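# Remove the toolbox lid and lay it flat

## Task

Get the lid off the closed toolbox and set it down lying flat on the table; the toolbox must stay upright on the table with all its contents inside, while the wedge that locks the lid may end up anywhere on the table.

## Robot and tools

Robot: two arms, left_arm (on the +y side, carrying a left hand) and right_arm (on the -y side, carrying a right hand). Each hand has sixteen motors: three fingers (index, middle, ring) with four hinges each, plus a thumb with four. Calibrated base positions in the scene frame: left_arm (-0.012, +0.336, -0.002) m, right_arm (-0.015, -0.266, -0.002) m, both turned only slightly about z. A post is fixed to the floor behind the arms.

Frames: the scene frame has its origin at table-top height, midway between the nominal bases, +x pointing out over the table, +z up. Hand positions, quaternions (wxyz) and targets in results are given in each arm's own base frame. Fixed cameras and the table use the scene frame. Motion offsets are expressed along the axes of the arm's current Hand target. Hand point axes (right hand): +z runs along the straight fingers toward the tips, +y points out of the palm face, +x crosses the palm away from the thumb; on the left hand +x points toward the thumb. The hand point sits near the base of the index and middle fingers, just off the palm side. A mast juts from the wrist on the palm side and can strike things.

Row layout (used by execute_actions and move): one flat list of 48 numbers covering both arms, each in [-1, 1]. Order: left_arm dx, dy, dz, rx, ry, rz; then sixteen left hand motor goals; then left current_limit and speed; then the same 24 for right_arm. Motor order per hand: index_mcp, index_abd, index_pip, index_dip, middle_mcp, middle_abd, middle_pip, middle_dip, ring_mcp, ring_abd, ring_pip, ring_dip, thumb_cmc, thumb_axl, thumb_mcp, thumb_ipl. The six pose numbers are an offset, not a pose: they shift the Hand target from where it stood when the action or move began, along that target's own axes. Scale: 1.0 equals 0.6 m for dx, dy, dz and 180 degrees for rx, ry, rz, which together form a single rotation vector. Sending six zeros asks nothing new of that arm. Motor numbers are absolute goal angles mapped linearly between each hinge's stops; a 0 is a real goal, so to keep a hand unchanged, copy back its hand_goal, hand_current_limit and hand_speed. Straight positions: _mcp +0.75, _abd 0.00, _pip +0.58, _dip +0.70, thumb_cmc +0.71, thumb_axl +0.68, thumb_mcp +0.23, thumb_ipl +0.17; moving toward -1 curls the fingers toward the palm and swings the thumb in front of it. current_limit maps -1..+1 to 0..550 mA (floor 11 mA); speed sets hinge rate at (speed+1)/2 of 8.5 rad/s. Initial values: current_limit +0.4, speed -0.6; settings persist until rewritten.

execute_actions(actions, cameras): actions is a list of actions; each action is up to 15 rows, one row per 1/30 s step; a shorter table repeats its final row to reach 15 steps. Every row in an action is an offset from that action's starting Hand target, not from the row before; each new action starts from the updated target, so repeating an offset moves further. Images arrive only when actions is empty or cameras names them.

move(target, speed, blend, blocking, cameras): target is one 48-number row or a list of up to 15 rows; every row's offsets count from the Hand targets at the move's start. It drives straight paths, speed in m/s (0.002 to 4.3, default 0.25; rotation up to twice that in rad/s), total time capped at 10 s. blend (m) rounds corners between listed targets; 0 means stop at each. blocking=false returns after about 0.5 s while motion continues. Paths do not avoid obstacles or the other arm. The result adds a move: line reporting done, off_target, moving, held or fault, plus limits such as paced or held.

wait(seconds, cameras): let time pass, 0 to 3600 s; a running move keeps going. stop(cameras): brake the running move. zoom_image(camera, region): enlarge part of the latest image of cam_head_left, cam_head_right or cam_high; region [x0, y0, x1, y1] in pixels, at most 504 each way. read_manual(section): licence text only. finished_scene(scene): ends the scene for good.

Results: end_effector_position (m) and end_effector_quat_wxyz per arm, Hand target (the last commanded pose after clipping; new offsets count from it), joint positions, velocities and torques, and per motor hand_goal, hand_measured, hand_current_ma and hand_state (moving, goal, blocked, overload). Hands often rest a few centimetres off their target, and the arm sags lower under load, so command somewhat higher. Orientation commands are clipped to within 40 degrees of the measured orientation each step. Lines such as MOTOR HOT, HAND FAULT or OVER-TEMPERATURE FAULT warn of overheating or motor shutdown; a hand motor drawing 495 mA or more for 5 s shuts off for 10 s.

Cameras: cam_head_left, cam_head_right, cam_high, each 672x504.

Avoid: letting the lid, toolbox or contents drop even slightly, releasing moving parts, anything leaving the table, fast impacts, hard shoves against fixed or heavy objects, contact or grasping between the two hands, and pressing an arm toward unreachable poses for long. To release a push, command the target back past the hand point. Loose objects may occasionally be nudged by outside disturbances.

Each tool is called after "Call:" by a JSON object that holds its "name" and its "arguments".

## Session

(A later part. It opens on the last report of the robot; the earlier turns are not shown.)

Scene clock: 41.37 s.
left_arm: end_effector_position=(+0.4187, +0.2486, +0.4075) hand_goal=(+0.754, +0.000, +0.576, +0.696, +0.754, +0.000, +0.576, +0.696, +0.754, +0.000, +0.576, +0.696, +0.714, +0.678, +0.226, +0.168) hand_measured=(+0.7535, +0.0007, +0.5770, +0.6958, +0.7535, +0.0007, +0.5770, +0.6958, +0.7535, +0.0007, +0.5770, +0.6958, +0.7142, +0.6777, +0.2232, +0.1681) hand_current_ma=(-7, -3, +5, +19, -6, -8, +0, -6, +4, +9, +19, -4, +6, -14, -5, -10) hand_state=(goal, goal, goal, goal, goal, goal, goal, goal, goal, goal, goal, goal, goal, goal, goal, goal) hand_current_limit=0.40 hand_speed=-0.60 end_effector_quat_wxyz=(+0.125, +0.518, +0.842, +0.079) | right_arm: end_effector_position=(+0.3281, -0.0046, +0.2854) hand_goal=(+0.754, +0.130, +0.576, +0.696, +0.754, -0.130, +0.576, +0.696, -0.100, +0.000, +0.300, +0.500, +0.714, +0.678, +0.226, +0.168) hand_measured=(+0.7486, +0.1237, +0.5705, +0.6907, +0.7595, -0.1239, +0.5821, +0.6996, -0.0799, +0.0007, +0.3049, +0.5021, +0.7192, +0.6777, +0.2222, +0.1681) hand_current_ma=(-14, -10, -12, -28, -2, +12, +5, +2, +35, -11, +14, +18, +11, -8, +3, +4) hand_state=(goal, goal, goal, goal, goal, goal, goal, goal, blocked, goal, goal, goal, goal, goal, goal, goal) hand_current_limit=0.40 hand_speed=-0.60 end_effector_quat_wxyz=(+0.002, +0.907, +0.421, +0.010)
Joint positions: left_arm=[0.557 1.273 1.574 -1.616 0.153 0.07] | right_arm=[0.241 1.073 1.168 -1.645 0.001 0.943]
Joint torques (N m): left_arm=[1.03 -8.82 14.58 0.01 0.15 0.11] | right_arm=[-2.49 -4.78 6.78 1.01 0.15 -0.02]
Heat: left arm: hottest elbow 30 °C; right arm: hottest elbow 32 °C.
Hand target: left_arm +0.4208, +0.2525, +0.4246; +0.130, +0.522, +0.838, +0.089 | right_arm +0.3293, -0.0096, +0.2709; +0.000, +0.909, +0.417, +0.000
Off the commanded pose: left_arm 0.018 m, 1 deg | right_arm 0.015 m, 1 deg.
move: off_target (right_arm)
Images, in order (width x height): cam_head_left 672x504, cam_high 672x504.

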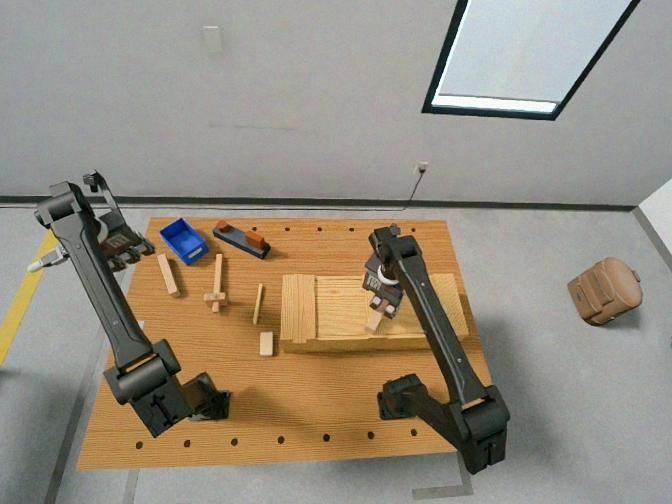

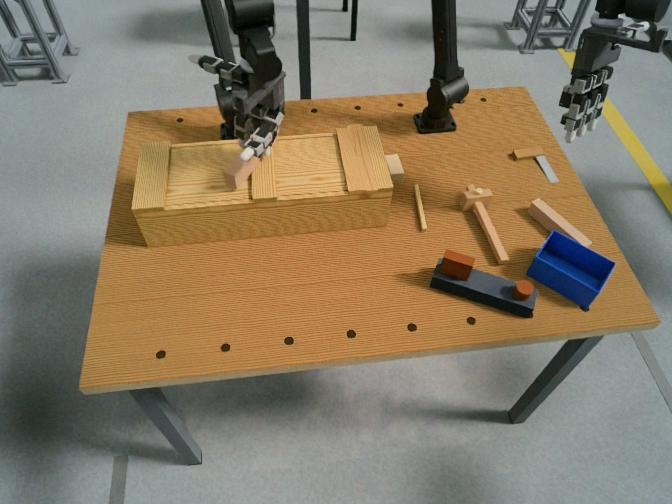

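Call:
{"name": "move", "arguments": {"target": [0,0,0,0,0,0,0.754,0,0.576,0.696,0.754,0,0.576,0.696,0.754,0,0.576,0.696,0.714,0.678,0.226,0.168,0.4,-0.6,0,0,-0.09,0,0,0,0.754,0.2,0.576,0.696,0.754,-0.2,0.576,0.696,0.2,0,0.3,0.5,0.714,0.678,0.226,0.168,0.4,-0.6], "cameras": ["cam_high","cam_head_left","cam_head_right"], "speed": 0.1}}

Call:
{"name": "zoom_image", "arguments": {"camera": "cam_high", "region": [180, 80, 300, 200]}}

Call:
{"name": "zoom_image", "arguments": {"camera": "cam_head_left", "region": [330, 230, 450, 350]}}

Call:
{"name": "zoom_image", "arguments": {"camera": "cam_head_right", "region": [330, 230, 450, 350]}}

Scene clock: 42.87 s.
left_arm: end_effector_position=(+0.4187, +0.2486, +0.4075) hand_goal=(+0.754, +0.000, +0.576, +0.696, +0.754, +0.000, +0.576, +0.696, +0.754, +0.000, +0.576, +0.696, +0.714, +0.678, +0.226, +0.168) hand_measured=(+0.7535, +0.0007, +0.5770, +0.6971, +0.7535, +0.0007, +0.5770, +0.6958, +0.7535, +0.0007, +0.5770, +0.6958, +0.7142, +0.6777, +0.2232, +0.1681) hand_current_ma=(+4, +6, +3, +12, -9, -9, +13, +3, +4, +19, +10, -3, -3, -8, -15, -6) hand_state=(goal, goal, goal, goal, goal, goal, goal, goal, goal, goal, goal, goal, goal, goal, goal, goal) hand_current_limit=0.40 hand_speed=-0.60 end_effector_quat_wxyz=(+0.125, +0.518, +0.842, +0.079) | right_arm: end_effector_position=(+0.3244, -0.0089, +0.3012) hand_goal=(+0.754, +0.200, +0.576, +0.696, +0.754, -0.200, +0.576, +0.696, +0.200, +0.000, +0.300, +0.500, +0.714, +0.678, +0.226, +0.168) hand_measured=(+0.7498, +0.1941, +0.5705, +0.6920, +0.7486, -0.1898, +0.5757, +0.6983, +0.2120, +0.0007, +0.3037, +0.5021, +0.7192, +0.6767, +0.2212, +0.1672) hand_current_ma=(-6, -16, -10, -13, -9, +10, -8, +6, +25, +2, +14, +4, +8, -10, -5, +11) hand_state=(goal, goal, goal, goal, goal, goal, goal, goal, goal, goal, goal, goal, goal, goal, goal, goal) hand_current_limit=0.40 hand_speed=-0.60 end_effector_quat_wxyz=(+0.012, +0.907, +0.420, +0.017)
Joint positions: left_arm=[0.557 1.273 1.574 -1.616 0.153 0.07] | right_arm=[0.239 1.054 1.192 -1.67 0.017 0.943]
Joint torques (N m): left_arm=[1.03 -8.82 14.58 -0.01 0.15 0.11] | right_arm=[-1.61 -6.07 13.89 -0.14 0.29 0.11]
Heat: left arm: hottest elbow 30 °C; right arm: hottest elbow 32 °C.
Hand target: left_arm +0.4208, +0.2525, +0.4246; +0.130, +0.522, +0.838, +0.089 | right_arm +0.3294, -0.0095, +0.3249; +0.000, +0.909, +0.417, +0.000
Off the commanded pose: left_arm 0.018 m, 1 deg | right_arm 0.024 m, 2 deg.
joint sent to its limit (right arm) — joint 4 (wrist pitch), lower limit. The joint targets are off in orientation, not in position.
move: off_target (right_arm)

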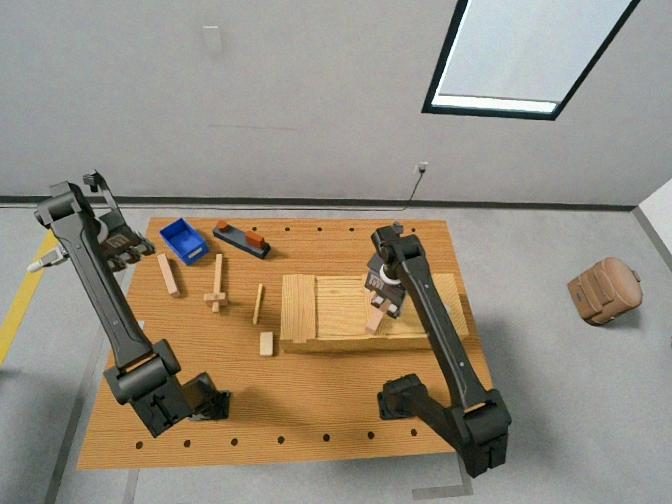

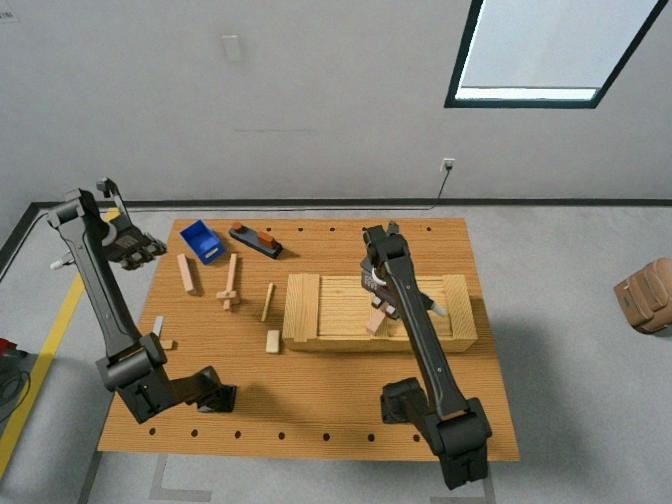

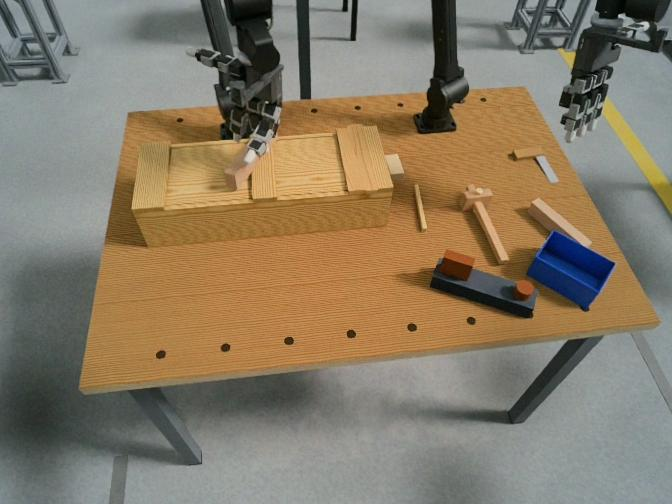

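Scaled by 4.200 from the camera's image (finer frame: 960x720).

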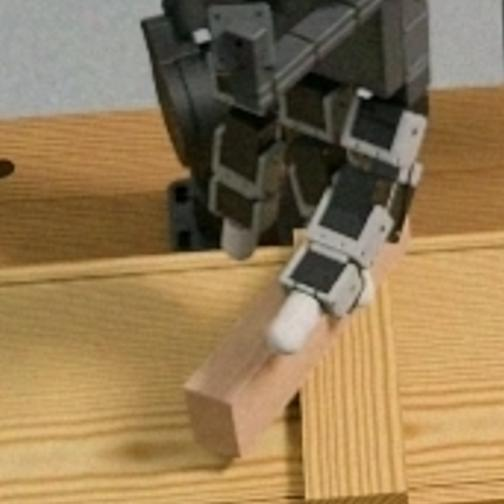

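Scaled by 4.200 from the camera's image (finer frame: 960x720).

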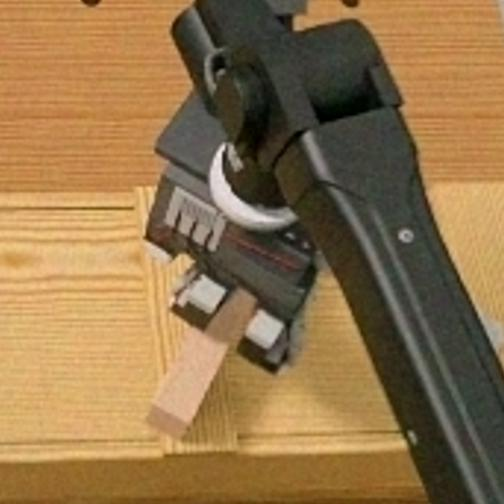

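Scaled by 4.200 from the camera's image (finer frame: 960x720).

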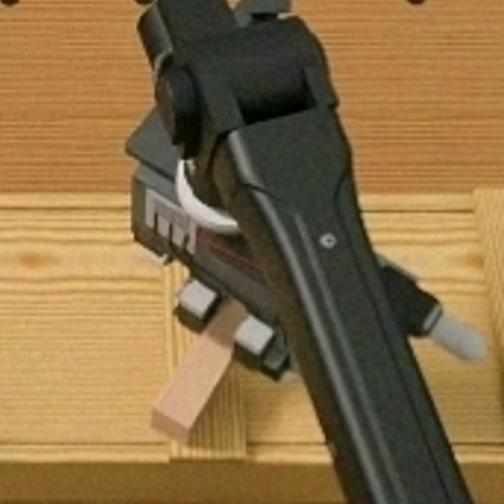

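Call:
{"name": "move", "arguments": {"target": [0,0,0,0,0,0,0.754,0,0.576,0.696,0.754,0,0.576,0.696,0.754,0,0.576,0.696,0.714,0.678,0.226,0.168,0.4,-0.6,0.2,0.1,-0.2,0,0,0,0.754,0.2,0.576,0.696,0.754,-0.2,0.576,0.696,0.2,0,0.3,0.5,0.714,0.678,0.226,0.168,0.4,-0.6], "cameras": ["cam_high","cam_head_left","cam_head_right"], "speed": 0.25}}

Call:
{"name": "zoom_image", "arguments": {"camera": "cam_high", "region": [180, 80, 300, 200]}}

Call:
{"name": "zoom_image", "arguments": {"camera": "cam_head_left", "region": [330, 230, 450, 350]}}

Call:
{"name": "zoom_image", "arguments": {"camera": "cam_head_right", "region": [330, 230, 450, 350]}}

Scene clock: 44.87 s.
left_arm: end_effector_position=(+0.4187, +0.2486, +0.4075) hand_goal=(+0.754, +0.000, +0.576, +0.696, +0.754, +0.000, +0.576, +0.696, +0.754, +0.000, +0.576, +0.696, +0.714, +0.678, +0.226, +0.168) hand_measured=(+0.7535, +0.0007, +0.5770, +0.6958, +0.7535, -0.0008, +0.5770, +0.6958, +0.7535, -0.0008, +0.5770, +0.6971, +0.7142, +0.6777, +0.2232, +0.1681) hand_current_ma=(+6, -7, +7, +10, -7, -7, +6, +0, +3, +12, +12, +0, +4, -15, -17, -3) hand_state=(goal, goal, goal, goal, goal, goal, goal, goal, goal, goal, goal, goal, goal, goal, goal, goal) hand_current_limit=0.40 hand_speed=-0.60 end_effector_quat_wxyz=(+0.125, +0.518, +0.842, +0.079) | right_arm: end_effector_position=(+0.4485, +0.0358, +0.4247) hand_goal=(+0.754, +0.200, +0.576, +0.696, +0.754, -0.200, +0.576, +0.696, +0.200, +0.000, +0.300, +0.500, +0.714, +0.678, +0.226, +0.168) hand_measured=(+0.7571, +0.1941, +0.5782, +0.6920, +0.7547, -0.1898, +0.5795, +0.6983, +0.2120, +0.0051, +0.3049, +0.5021, +0.7192, +0.6777, +0.2212, +0.1681) hand_current_ma=(+8, -14, -2, -17, -17, +6, -16, -7, +21, +8, +11, +14, +22, -4, -7, +10) hand_state=(goal, goal, goal, goal, goal, goal, goal, goal, goal, goal, goal, goal, goal, goal, goal, goal) hand_current_limit=0.40 hand_speed=-0.60 end_effector_quat_wxyz=(+0.048, +0.898, +0.418, +0.126)
Joint positions: left_arm=[0.557 1.273 1.574 -1.616 0.153 0.07] | right_arm=[0.29 1.318 1.685 -1.674 0.059 0.981]
Joint torques (N m): left_arm=[1.03 -8.82 14.58 -0.01 0.16 0.11] | right_arm=[-0.32 -8.53 14.02 0.49 0.34 0.1]
Heat: left arm: hottest elbow 31 °C; right arm: hottest elbow 32 °C.
Hand target: left_arm +0.4208, +0.2525, +0.4246; +0.130, +0.522, +0.838, +0.089 | right_arm +0.4531, +0.0425, +0.4449; +0.000, +0.909, +0.417, +0.000
Off the commanded pose: left_arm 0.018 m, 1 deg | right_arm 0.022 m, 16 deg.
joint sent to its limit (right arm) — joint 4 (wrist pitch), lower limit. The joint targets are off in orientation, not in position.
move: off_target (right_arm)

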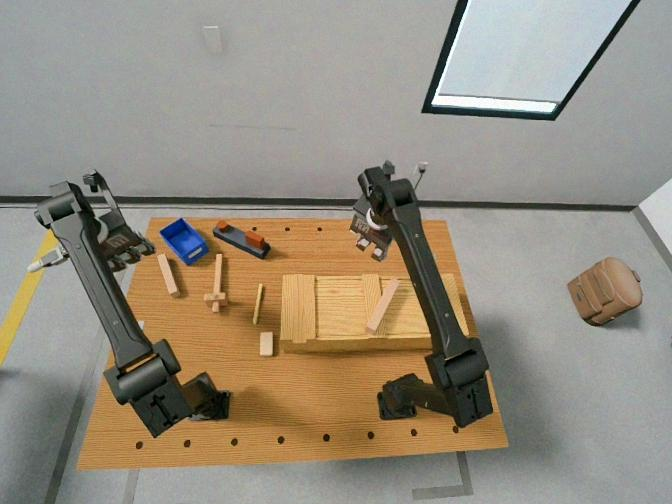

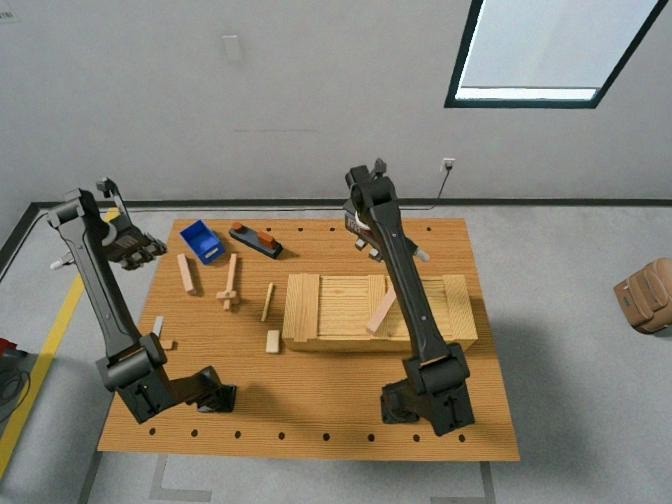

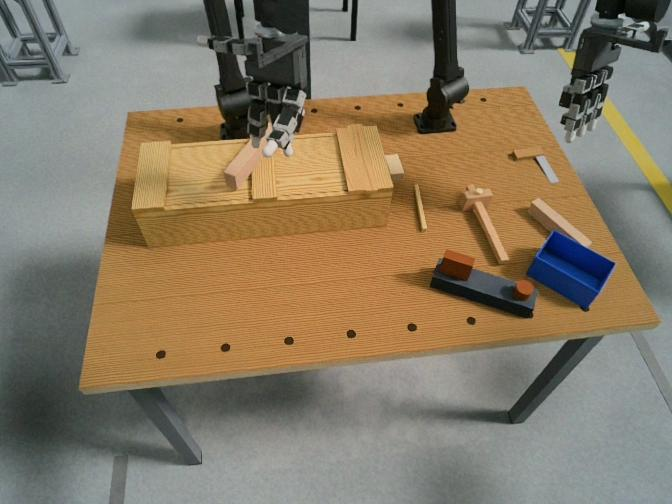

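Scaled by 4.200 from the camera's image (finer frame: 960x720).

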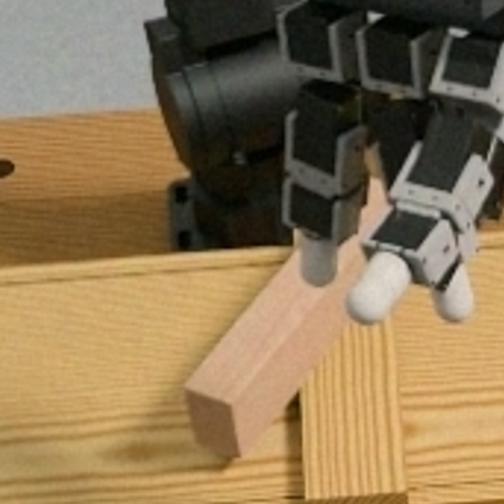

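Scaled by 4.200 from the camera's image (finer frame: 960x720).

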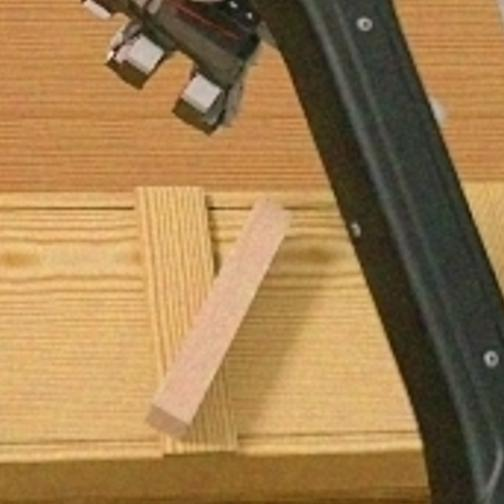

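Scaled by 4.200 from the camera's image (finer frame: 960x720).

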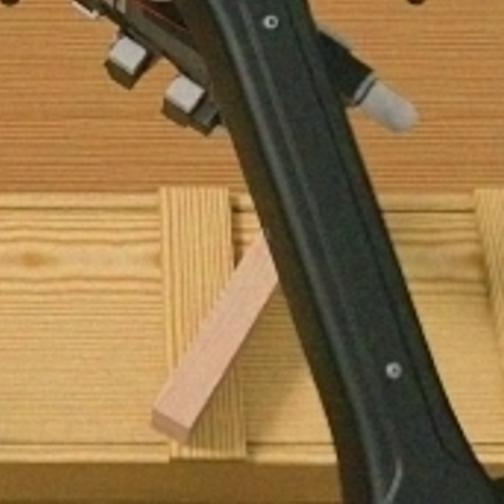

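Call:
{"name": "move", "arguments": {"target": [[0,0,0,0,0,0,0.754,0,0.576,0.696,0.754,0,0.576,0.696,0.754,0,0.576,0.696,0.714,0.678,0.226,0.168,0.4,-0.6,-0.1721,-0.073,0.15,0,0,-0.0278,0.754,0.18,0.576,0.696,0.754,-0.18,0.576,0.696,0.2,0,0.3,0.5,0.714,0.678,0.226,0.168,0.4,-0.6],[0,0,0,0,0,0,0.754,0,0.576,0.696,0.754,0,0.576,0.696,0.754,0,0.576,0.696,0.714,0.678,0.226,0.168,0.4,-0.6,-0.1721,-0.073,0.235,0,0,-0.0278,0.754,0.18,0.576,0.696,0.754,-0.18,0.576,0.696,0.2,0,0.3,0.5,0.714,0.678,0.226,0.168,0.4,-0.6]], "cameras": ["cam_high","cam_head_left"], "speed": [0.25,0.15]}}

Call:
{"name": "zoom_image", "arguments": {"camera": "cam_high", "region": [180, 80, 300, 200]}}

Call:
{"name": "zoom_image", "arguments": {"camera": "cam_head_left", "region": [330, 230, 450, 350]}}

Scene clock: 47.77 s.
left_arm: end_effector_position=(+0.4187, +0.2486, +0.4075) hand_goal=(+0.754, +0.000, +0.576, +0.696, +0.754, +0.000, +0.576, +0.696, +0.754, +0.000, +0.576, +0.696, +0.714, +0.678, +0.226, +0.168) hand_measured=(+0.7535, +0.0007, +0.5770, +0.6958, +0.7535, +0.0007, +0.5770, +0.6958, +0.7535, +0.0007, +0.5757, +0.6958, +0.7142, +0.6777, +0.2232, +0.1672) hand_current_ma=(-18, -2, +4, +6, +0, -9, -10, +3, -3, +12, +13, -7, +8, -5, -4, -10) hand_state=(goal, goal, goal, goal, goal, goal, goal, goal, goal, goal, goal, goal, goal, goal, goal, goal) hand_current_limit=0.40 hand_speed=-0.60 end_effector_quat_wxyz=(+0.125, +0.518, +0.842, +0.079) | right_arm: end_effector_position=(+0.3546, -0.0024, +0.3073) hand_goal=(+0.754, +0.180, +0.576, +0.696, +0.754, -0.180, +0.576, +0.696, +0.200, +0.000, +0.300, +0.500, +0.714, +0.678, +0.226, +0.168) hand_measured=(+0.7498, +0.1780, +0.5757, +0.6907, +0.7498, -0.1810, +0.5782, +0.6983, +0.2120, +0.0065, +0.3049, +0.5021, +0.7192, +0.6767, +0.2222, +0.1681) hand_current_ma=(-5, -6, -9, -15, -18, -2, -7, +1, +25, +6, +10, +15, +12, -5, +4, -1) hand_state=(goal, goal, goal, goal, goal, goal, goal, goal, goal, goal, goal, goal, goal, goal, goal, goal) hand_current_limit=0.40 hand_speed=-0.60 end_effector_quat_wxyz=(+0.007, +0.888, +0.459, +0.015)
Joint positions: left_arm=[0.557 1.273 1.574 -1.616 0.153 0.07] | right_arm=[0.22 1.123 1.259 -1.674 0.005 0.837]
Joint torques (N m): left_arm=[1.03 -8.82 14.57 -0.01 0.16 0.11] | right_arm=[-2.2 -6.18 8.73 0.09 0.07 0]
Heat: left arm: hottest elbow 31 °C; right arm: hottest elbow 32 °C.
Hand target: left_arm +0.4208, +0.2525, +0.4246; +0.130, +0.522, +0.838, +0.089 | right_arm +0.3525, -0.0073, +0.3040; +0.000, +0.890, +0.457, +0.000
Off the commanded pose: left_arm 0.018 m, 1 deg | right_arm 0.006 m, 2 deg.
joint sent to its limit (right arm) — joint 4 (wrist pitch), lower limit. The joint targets still meet the commanded pose.
move: done
Images, in order (width x height): cam_head_left 672x504, cam_high 672x504.

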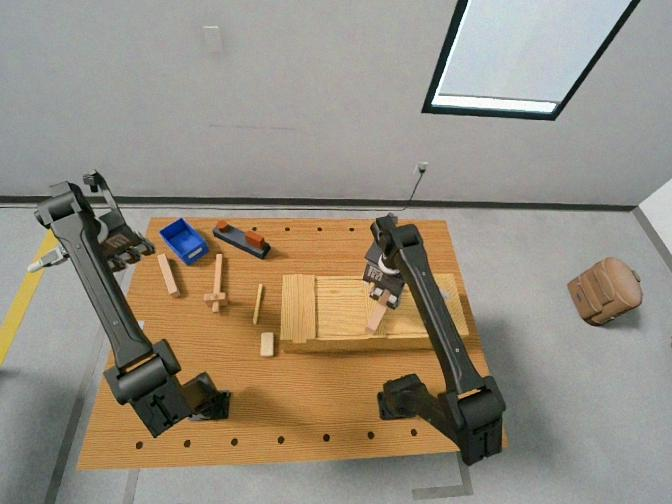

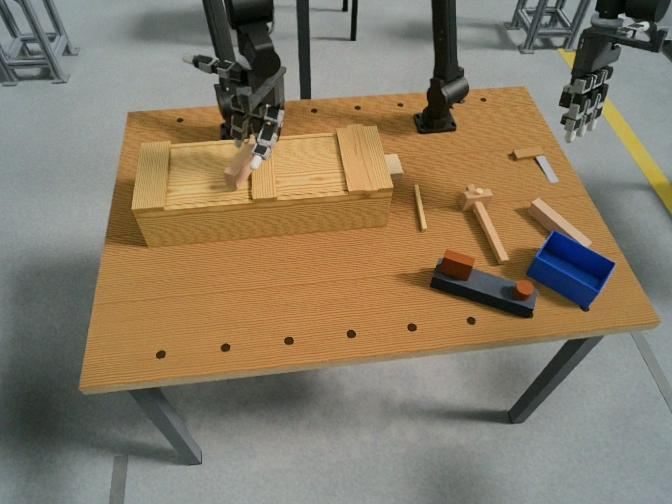

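Scaled by 4.200 from the camera's image (finer frame: 960x720).

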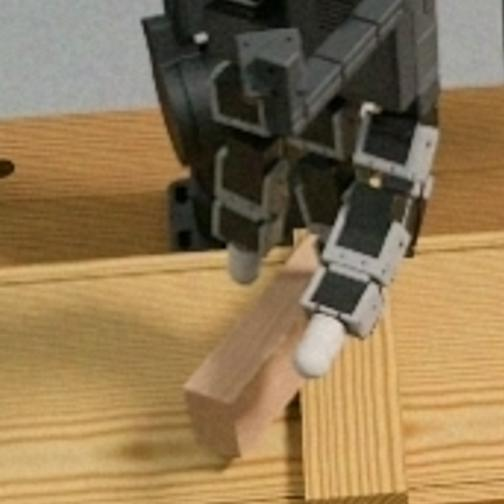

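Scaled by 4.200 from the camera's image (finer frame: 960x720).

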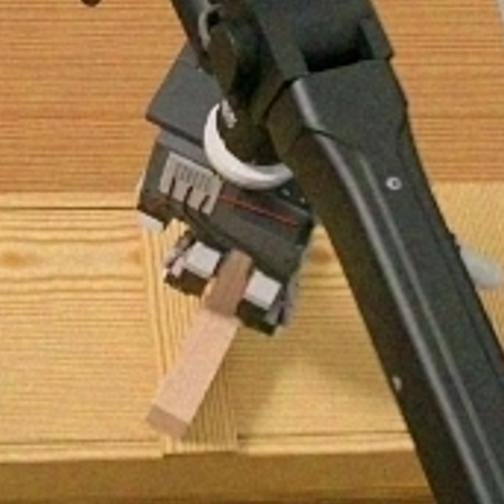

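Call:
{"name": "move", "arguments": {"target": [0,0,0,0,0,0,0.754,0,0.576,0.696,0.754,0,0.576,0.696,0.754,0,0.576,0.696,0.714,0.678,0.226,0.168,0.4,-0.6,0,0,0.033,0,0,0,0.754,0.18,0.576,0.696,0.754,-0.18,0.576,0.696,0.2,0,0.3,0.5,0.714,0.678,0.226,0.168,0.4,-0.6], "cameras": ["cam_high","cam_head_left"], "speed": [0.1]}}

Call:
{"name": "zoom_image", "arguments": {"camera": "cam_high", "region": [180, 80, 300, 200]}}

Call:
{"name": "zoom_image", "arguments": {"camera": "cam_head_left", "region": [330, 230, 450, 350]}}

Scene clock: 48.70 s.
left_arm: end_effector_position=(+0.4187, +0.2486, +0.4075) hand_goal=(+0.754, +0.000, +0.576, +0.696, +0.754, +0.000, +0.576, +0.696, +0.754, +0.000, +0.576, +0.696, +0.714, +0.678, +0.226, +0.168) hand_measured=(+0.7535, -0.0008, +0.5770, +0.6958, +0.7535, +0.0007, +0.5770, +0.6958, +0.7535, +0.0007, +0.5770, +0.6958, +0.7142, +0.6777, +0.2232, +0.1681) hand_current_ma=(-9, -4, +16, +9, -4, -12, +8, +2, +2, +9, +17, -2, +5, -6, -9, -3) hand_state=(goal, goal, goal, goal, goal, goal, goal, goal, goal, goal, goal, goal, goal, goal, goal, goal) hand_current_limit=0.40 hand_speed=-0.60 end_effector_quat_wxyz=(+0.125, +0.518, +0.842, +0.079) | right_arm: end_effector_position=(+0.3492, -0.0036, +0.2888) hand_goal=(+0.754, +0.180, +0.576, +0.696, +0.754, -0.180, +0.576, +0.696, +0.200, +0.000, +0.300, +0.500, +0.714, +0.678, +0.226, +0.168) hand_measured=(+0.7498, +0.1794, +0.5718, +0.6920, +0.7498, -0.1810, +0.5731, +0.6983, +0.2120, +0.0051, +0.3049, +0.5021, +0.7192, +0.6767, +0.2212, +0.1681) hand_current_ma=(-13, -8, -7, -12, -17, -4, -7, -6, +22, +10, +5, +13, +10, -1, -10, +10) hand_state=(goal, goal, goal, goal, goal, goal, goal, goal, goal, goal, goal, goal, goal, goal, goal, goal) hand_current_limit=0.40 hand_speed=-0.60 end_effector_quat_wxyz=(+0.001, +0.888, +0.460, -0.001)
Joint positions: left_arm=[0.557 1.273 1.574 -1.616 0.153 0.07] | right_arm=[0.218 1.125 1.216 -1.663 0.002 0.834]
Joint torques (N m): left_arm=[1.03 -8.82 14.57 -0.01 0.16 0.11] | right_arm=[-2.67 -6.12 8.65 0.83 0.07 -0.02]
Heat: left arm: hottest elbow 31 °C; right arm: hottest elbow 32 °C.
Hand target: left_arm +0.4208, +0.2525, +0.4246; +0.130, +0.522, +0.838, +0.089 | right_arm +0.3525, -0.0073, +0.2842; +0.000, +0.890, +0.457, +0.000
Off the commanded pose: left_arm 0.018 m, 1 deg | right_arm 0.007 m, 0 deg.
move: done
Images, in order (width x height): cam_head_left 672x504, cam_high 672x504.

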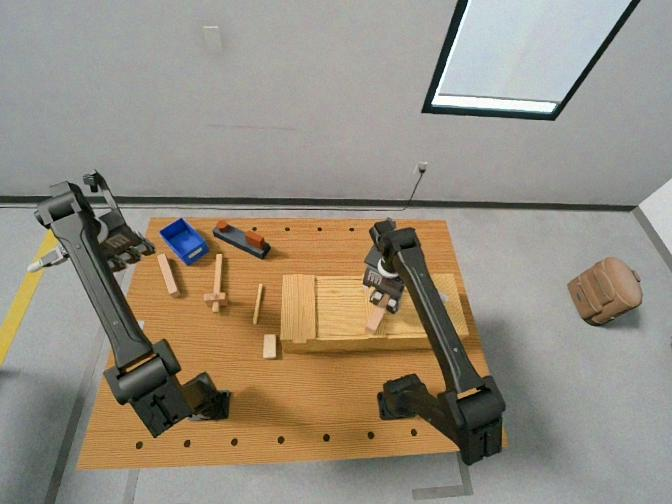

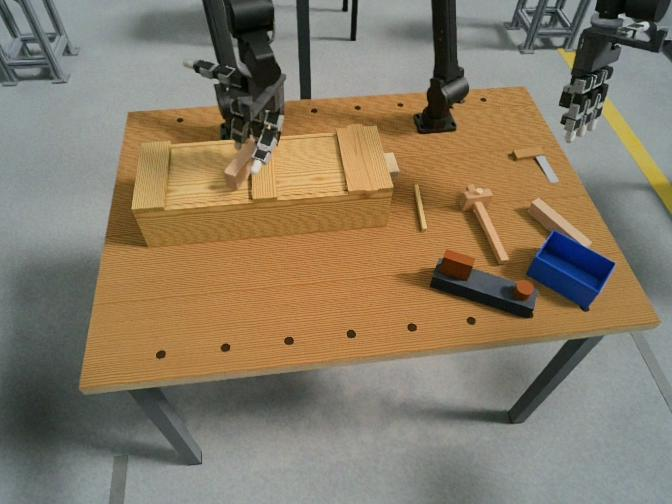

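Scaled by 4.200 from the camera's image (finer frame: 960x720).

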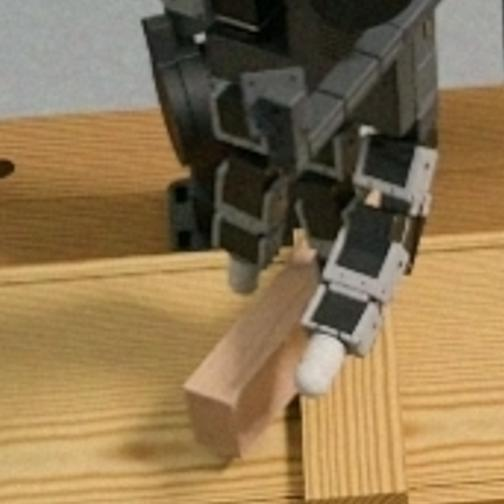

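Scaled by 4.200 from the camera's image (finer frame: 960x720).

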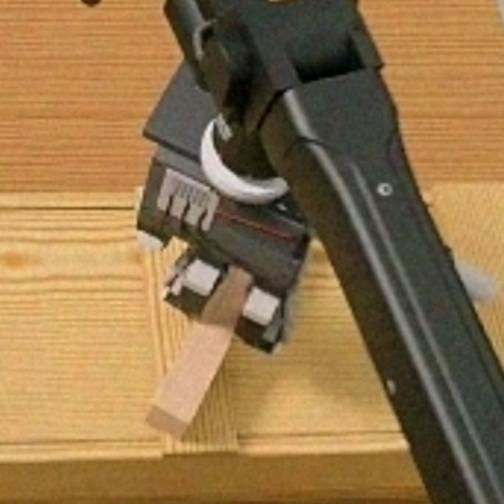

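Call:
{"name": "move", "arguments": {"target": [[0,0,0,0,0,0,0.754,0,0.576,0.696,0.754,0,0.576,0.696,0.754,0,0.576,0.696,0.714,0.678,0.226,0.168,0.4,-0.6,0,0,0,0,0,0,0.754,-0.18,0.576,0.696,0.754,0.18,0.576,0.696,0.2,0,0.3,0.5,0.714,0.678,0.226,0.168,0.4,-0.8],[0,0,0,0,0,0,0.754,0,0.576,0.696,0.754,0,0.576,0.696,0.754,0,0.576,0.696,0.714,0.678,0.226,0.168,0.4,-0.6,0.0,0,-0.1,0,0,0,0.754,-0.18,0.576,0.696,0.754,0.18,0.576,0.696,0.2,0,0.3,0.5,0.714,0.678,0.226,0.168,0.4,-0.8]], "cameras": ["cam_high","cam_head_left"], "speed": [0.1,0.15]}}

Call:
{"name": "zoom_image", "arguments": {"camera": "cam_high", "region": [180, 80, 300, 200]}}

Call:
{"name": "zoom_image", "arguments": {"camera": "cam_head_left", "region": [330, 230, 450, 350]}}

Scene clock: 50.47 s.
left_arm: end_effector_position=(+0.4187, +0.2486, +0.4075) hand_goal=(+0.754, +0.000, +0.576, +0.696, +0.754, +0.000, +0.576, +0.696, +0.754, +0.000, +0.576, +0.696, +0.714, +0.678, +0.226, +0.168) hand_measured=(+0.7535, -0.0008, +0.5770, +0.6958, +0.7523, +0.0007, +0.5770, +0.6958, +0.7535, -0.0008, +0.5770, +0.6958, +0.7142, +0.6777, +0.2232, +0.1681) hand_current_ma=(+0, +4, +3, +1, -9, -6, +1, -11, +6, +14, +20, -3, -2, -4, -13, -14) hand_state=(goal, goal, goal, goal, goal, goal, goal, goal, goal, goal, goal, goal, goal, goal, goal, goal) hand_current_limit=0.40 hand_speed=-0.60 end_effector_quat_wxyz=(+0.125, +0.518, +0.842, +0.079) | right_arm: end_effector_position=(+0.3471, -0.0077, +0.3180) hand_goal=(+0.754, -0.180, +0.576, +0.696, +0.754, +0.180, +0.576, +0.696, +0.200, +0.000, +0.300, +0.500, +0.714, +0.678, +0.226, +0.168) hand_measured=(+0.7486, +0.0212, +0.5718, +0.6907, +0.7559, -0.0418, +0.5808, +0.6996, +0.2120, +0.0036, +0.3049, +0.5021, +0.7180, +0.6777, +0.2222, +0.1681) hand_current_ma=(-15, +325, -7, -11, -2, -367, -4, +4, +19, -6, +9, +16, +15, -6, -4, -1) hand_state=(goal, blocked, goal, goal, goal, blocked, goal, goal, goal, goal, goal, goal, goal, goal, goal, goal) hand_current_limit=0.40 hand_speed=-0.80 end_effector_quat_wxyz=(+0.019, +0.888, +0.458, +0.030)
Joint positions: left_arm=[0.557 1.273 1.574 -1.616 0.153 0.07] | right_arm=[0.218 1.082 1.249 -1.67 0.021 0.836]
Joint torques (N m): left_arm=[0.97 -8.82 14.57 -0.01 0.16 0.11] | right_arm=[-0.79 -6.12 14.46 0.1 0.34 0.15]
Heat: left arm: hottest elbow 32 °C; right arm: hottest elbow 33 °C.
Hand target: left_arm +0.4208, +0.2525, +0.4246; +0.130, +0.522, +0.838, +0.089 | right_arm +0.3526, -0.0074, +0.3442; +0.000, +0.890, +0.457, +0.000
Off the commanded pose: left_arm 0.018 m, 1 deg | right_arm 0.027 m, 4 deg.
joint sent to its limit (right arm) — joint 4 (wrist pitch), lower limit. The joint targets are off in orientation, not in position.
move: off_target (right_arm)
Images, in order (width x height): cam_head_left 672x504, cam_high 672x504.

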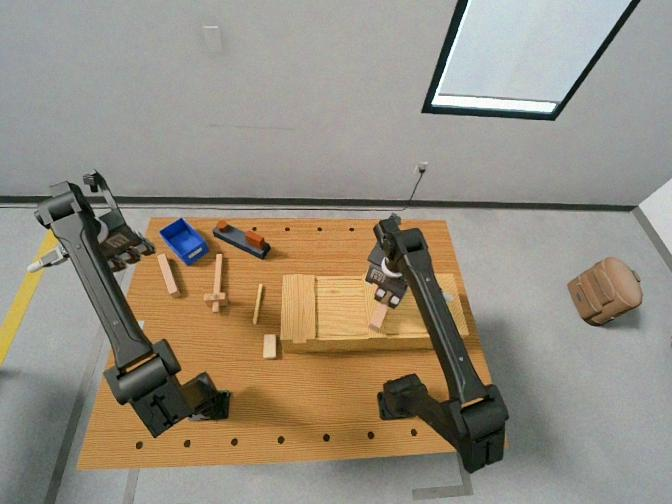

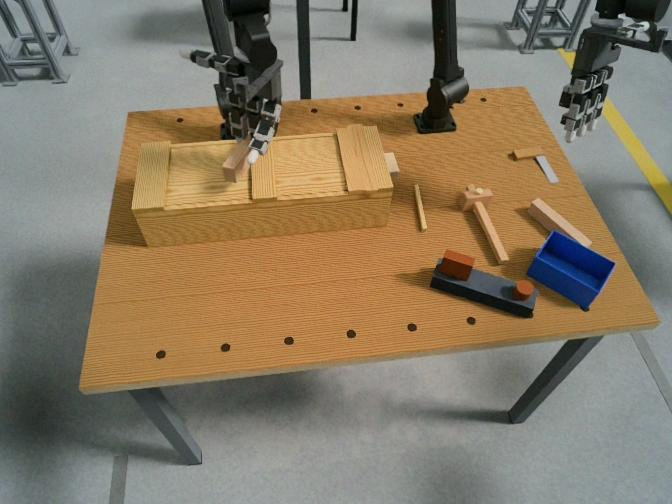

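Scaled by 4.200 from the camera's image (finer frame: 960x720).

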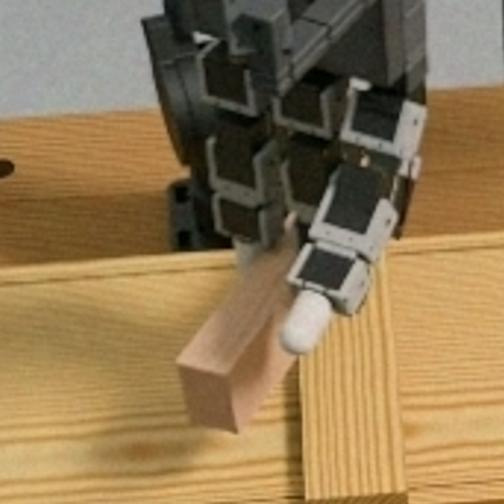

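Scaled by 4.200 from the camera's image (finer frame: 960x720).

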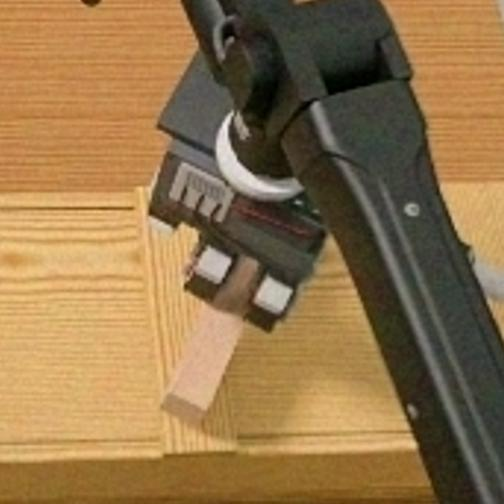

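Call:
{"name": "move", "arguments": {"target": [[0,0,0,0,0,0,0.754,0,0.576,0.696,0.754,0,0.576,0.696,0.754,0,0.576,0.696,0.714,0.678,0.226,0.168,0.4,-0.6,0.1839,-0.1731,-0.05,0,0,0,0.754,-0.18,0.576,0.696,0.754,0.18,0.576,0.696,0.2,0,0.3,0.5,0.714,0.678,0.226,0.168,0.4,-0.8],[0,0,0,0,0,0,0.754,0,0.576,0.696,0.754,0,0.576,0.696,0.754,0,0.576,0.696,0.714,0.678,0.226,0.168,0.4,-0.6,0.3825,-0.652,-0.05,0,0,0,0.754,-0.18,0.576,0.696,0.754,0.18,0.576,0.696,0.2,0,0.3,0.5,0.714,0.678,0.226,0.168,0.4,-0.8],[0,0,0,0,0,0,0.754,0,0.576,0.696,0.754,0,0.576,0.696,0.754,0,0.576,0.696,0.714,0.678,0.226,0.168,0.4,-0.6,0.3825,-0.652,0.25,0,0,0,0.754,-0.18,0.576,0.696,0.754,0.18,0.576,0.696,0.2,0,0.3,0.5,0.714,0.678,0.226,0.168,0.4,-0.8]], "cameras": ["all"], "speed": 0.2, "blend": 0.03}}

Call:
{"name": "zoom_image", "arguments": {"camera": "cam_high", "region": [350, 50, 500, 200]}}

Scene clock: 54.00 s.
left_arm: end_effector_position=(+0.4187, +0.2486, +0.4075) hand_goal=(+0.754, +0.000, +0.576, +0.696, +0.754, +0.000, +0.576, +0.696, +0.754, +0.000, +0.576, +0.696, +0.714, +0.678, +0.226, +0.168) hand_measured=(+0.7535, -0.0008, +0.5757, +0.6958, +0.7535, +0.0007, +0.5770, +0.6971, +0.7535, -0.0008, +0.5770, +0.6958, +0.7142, +0.6767, +0.2232, +0.1681) hand_current_ma=(-1, +4, +1, +3, -6, -6, -10, +5, -3, +2, +17, +1, +3, -4, -11, -8) hand_state=(goal, goal, goal, goal, goal, goal, goal, goal, goal, goal, goal, goal, goal, goal, goal, goal) hand_current_limit=0.40 hand_speed=-0.60 end_effector_quat_wxyz=(+0.125, +0.518, +0.842, +0.079) | right_arm: end_effector_position=(+0.1736, +0.3963, +0.3363) hand_goal=(+0.754, -0.180, +0.576, +0.696, +0.754, +0.180, +0.576, +0.696, +0.200, +0.000, +0.300, +0.500, +0.714, +0.678, +0.226, +0.168) hand_measured=(+0.7486, +0.0212, +0.5705, +0.6920, +0.7583, -0.0433, +0.5821, +0.6983, +0.2120, +0.0051, +0.3049, +0.5021, +0.7192, +0.6767, +0.2222, +0.1672) hand_current_ma=(-13, +338, -7, -22, +4, -366, +1, -7, +21, +10, +1, +18, +16, +9, +1, +1) hand_state=(goal, blocked, goal, goal, goal, blocked, goal, goal, goal, goal, goal, goal, goal, goal, goal, goal) hand_current_limit=0.40 hand_speed=-0.80 end_effector_quat_wxyz=(-0.025, +0.880, +0.472, +0.043)
Joint positions: left_arm=[0.557 1.273 1.574 -1.616 0.153 0.07] | right_arm=[1.339 1.54 1.735 -1.671 0.031 1.923]
Joint torques (N m): left_arm=[1.03 -8.82 14.57 -0.01 0.16 0.11] | right_arm=[-1.79 -14.21 9.06 0.39 0.28 -0.01]
Heat: left arm: hottest elbow 32 °C; right arm: hottest elbow 33 °C.
Hand target: left_arm +0.4208, +0.2525, +0.4246; +0.130, +0.522, +0.838, +0.089 | right_arm +0.1764, +0.3906, +0.3451; -0.032, +0.880, +0.472, +0.051 (not the last commanded pose)
Off the commanded pose: left_arm 0.018 m, 1 deg | right_arm 0.143 m, 6 deg.
move: held (right_arm; a check stopped the path); path passed 2 of 3 targets; limits=held
pose unreachable (right arm): on one or more control steps of this call, first in action 0 (counted from 0), this arm could not follow its commanded pose, so it was not sent that pose on those steps. It may still have moved: this result reports where it is.
cause: moving toward the commanded pose would bring a part of the arm too close to another arm (a part of this arm just beyond joint 4 (wrist pitch) and a part of the left arm just beyond its joint 3 (elbow), at the place that arm is still heading or pushing toward).

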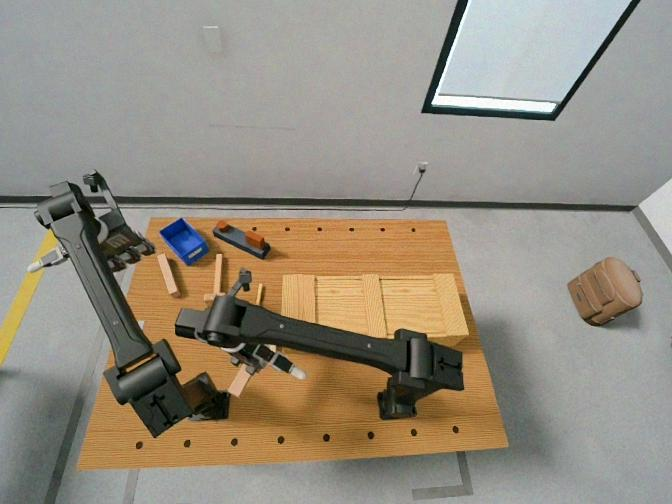

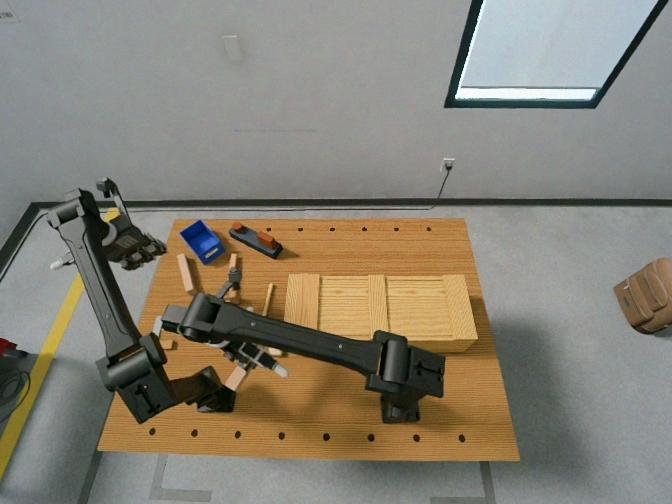

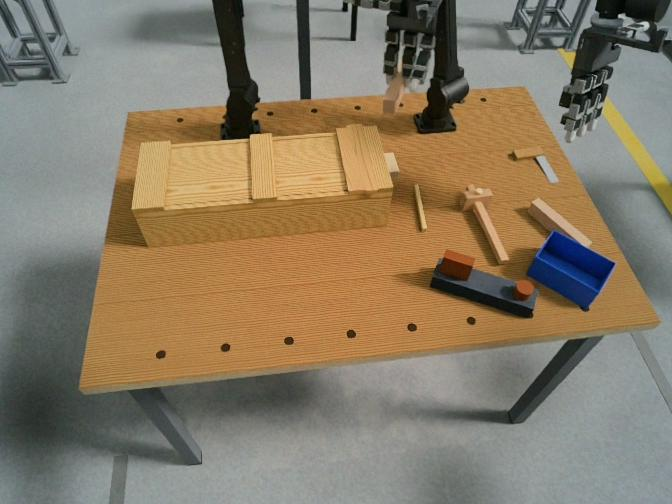

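Scaled by 3.360 from the camera's image (finer frame: 960x720).

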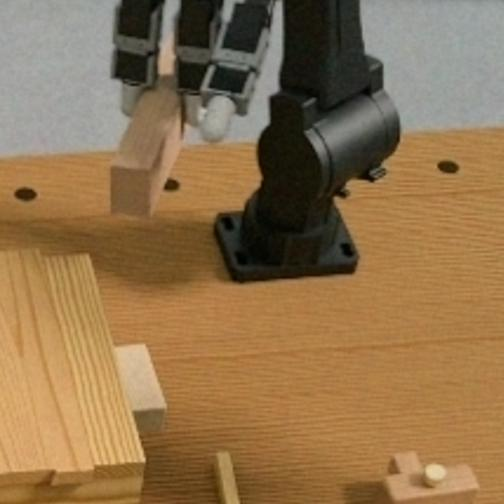

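Call:
{"name": "move", "arguments": {"target": [[0.0533,0.3793,0.1067,0,0,0,0.754,0,0.576,0.696,0.754,0,0.576,0.696,0.754,0,0.576,0.696,0.714,0.678,0.226,0.168,0.4,-0.6,0,0,0,0,0,0,0.754,-0.18,0.576,0.696,0.754,0.18,0.576,0.696,0.2,0,0.3,0.5,0.714,0.678,0.226,0.168,0.4,-0.8],[0.0533,0.3793,0.1067,0,0,0,0.754,0,0.576,0.696,0.754,0,0.576,0.696,0.754,0,0.576,0.696,0.714,0.678,0.226,0.168,0.4,-0.6,-0.0212,-0.0068,0.2917,-0.0033,-0.0382,0.0115,0.754,-0.18,0.576,0.696,0.754,0.18,0.576,0.696,0.2,0,0.3,0.5,0.714,0.678,0.226,0.168,0.4,-0.8]], "cameras": ["all"], "speed": [0.25,0.15]}}

Call:
{"name": "zoom_image", "arguments": {"camera": "cam_high", "region": [350, 50, 500, 200]}}

Scene clock: 58.07 s.
left_arm: end_effector_position=(+0.6211, +0.3769, +0.4043) hand_goal=(+0.754, +0.000, +0.576, +0.696, +0.754, +0.000, +0.576, +0.696, +0.754, +0.000, +0.576, +0.696, +0.714, +0.678, +0.226, +0.168) hand_measured=(+0.7523, -0.0008, +0.5770, +0.6958, +0.7535, +0.0007, +0.5770, +0.6958, +0.7523, -0.0008, +0.5770, +0.6971, +0.7142, +0.6767, +0.2232, +0.1681) hand_current_ma=(-8, -1, -6, +9, -10, -8, -5, -1, -2, +10, +18, -4, -8, -7, -9, +2) hand_state=(goal, goal, goal, goal, goal, goal, goal, goal, goal, goal, goal, goal, goal, goal, goal, goal) hand_current_limit=0.40 hand_speed=-0.60 end_effector_quat_wxyz=(+0.137, +0.517, +0.839, +0.102) | right_arm: end_effector_position=(+0.1710, +0.4011, +0.1689) hand_goal=(+0.754, -0.180, +0.576, +0.696, +0.754, +0.180, +0.576, +0.696, +0.200, +0.000, +0.300, +0.500, +0.714, +0.678, +0.226, +0.168) hand_measured=(+0.7486, +0.0212, +0.5705, +0.6920, +0.7571, -0.0418, +0.5808, +0.6907, +0.2120, +0.0051, +0.3049, +0.5021, +0.7192, +0.6777, +0.2222, +0.1672) hand_current_ma=(-10, +327, -7, -14, +1, -372, -3, -19, +21, +10, +7, +8, +16, -5, -8, +3) hand_state=(goal, blocked, goal, goal, goal, blocked, goal, goal, goal, goal, goal, goal, goal, goal, goal, goal) hand_current_limit=0.40 hand_speed=-0.80 end_effector_quat_wxyz=(+0.007, +0.884, +0.467, -0.004)
Joint positions: left_arm=[0.56 1.933 2.348 -1.679 0.154 0.071] | right_arm=[1.334 1.635 1.4 -1.352 0.003 1.934]
Joint velocities: left_arm=[within noise] | right_arm=[-0.015 0.005 -0.007 -0.051 -0.051 0.022]
Joint torques (N m): left_arm=[1.03 -19.9 15.12 0.12 0.15 0.05] | right_arm=[-2.43 -13.63 8.73 0.51 0.05 0.13]
Heat: left arm: hottest elbow 33 °C; right arm: hottest elbow 33 °C.
Hand target: left_arm +0.6210, +0.3823, +0.4245; +0.130, +0.522, +0.838, +0.089 | right_arm +0.1766, +0.4005, +0.1699; +0.000, +0.890, +0.457, +0.000
Off the commanded pose: left_arm 0.021 m, 2 deg | right_arm 0.006 m, 2 deg.
joint sent to its limit (left arm) — joint 4 (wrist pitch), lower limit. The joint targets are off in orientation, not in position.
move: off_target (left_arm)

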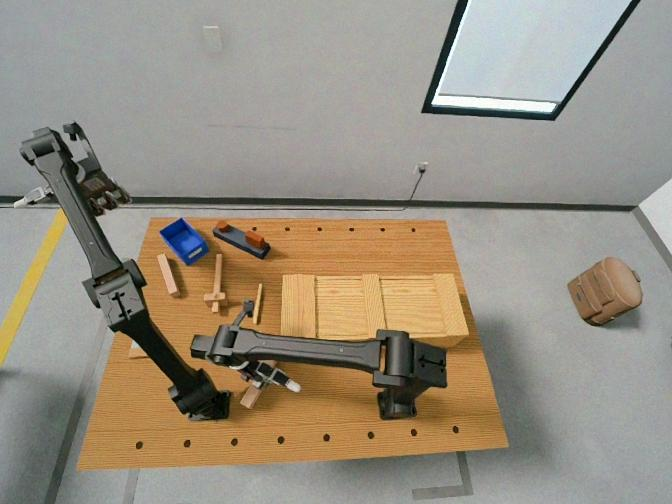

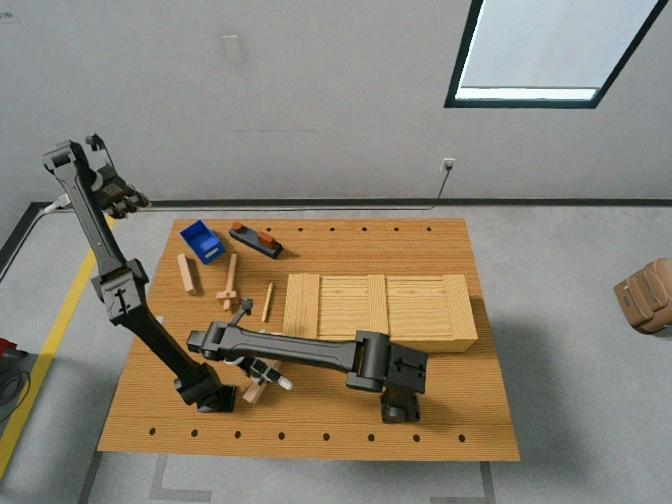

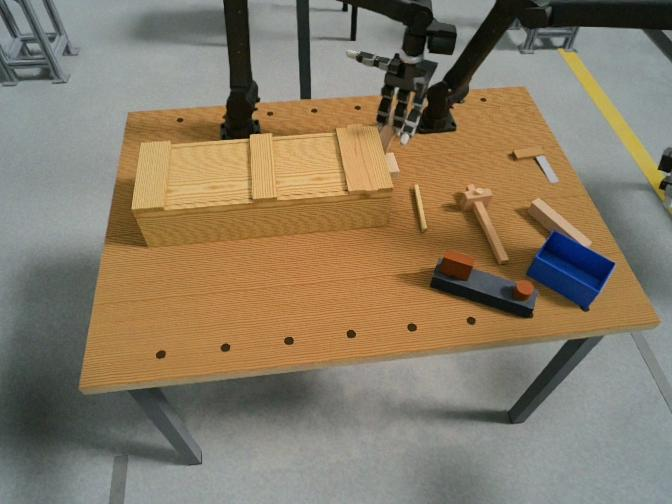

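Scaled by 3.360 from the camera's image (finer frame: 960x720).

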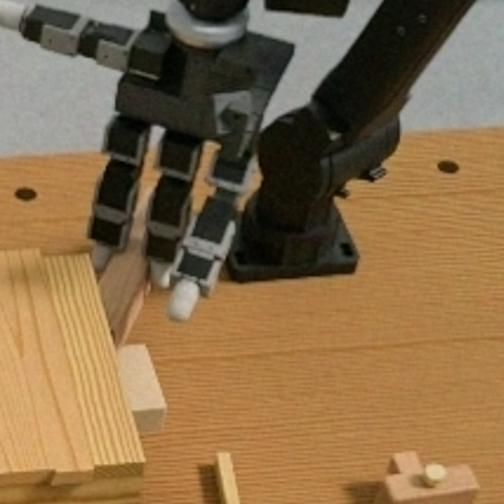

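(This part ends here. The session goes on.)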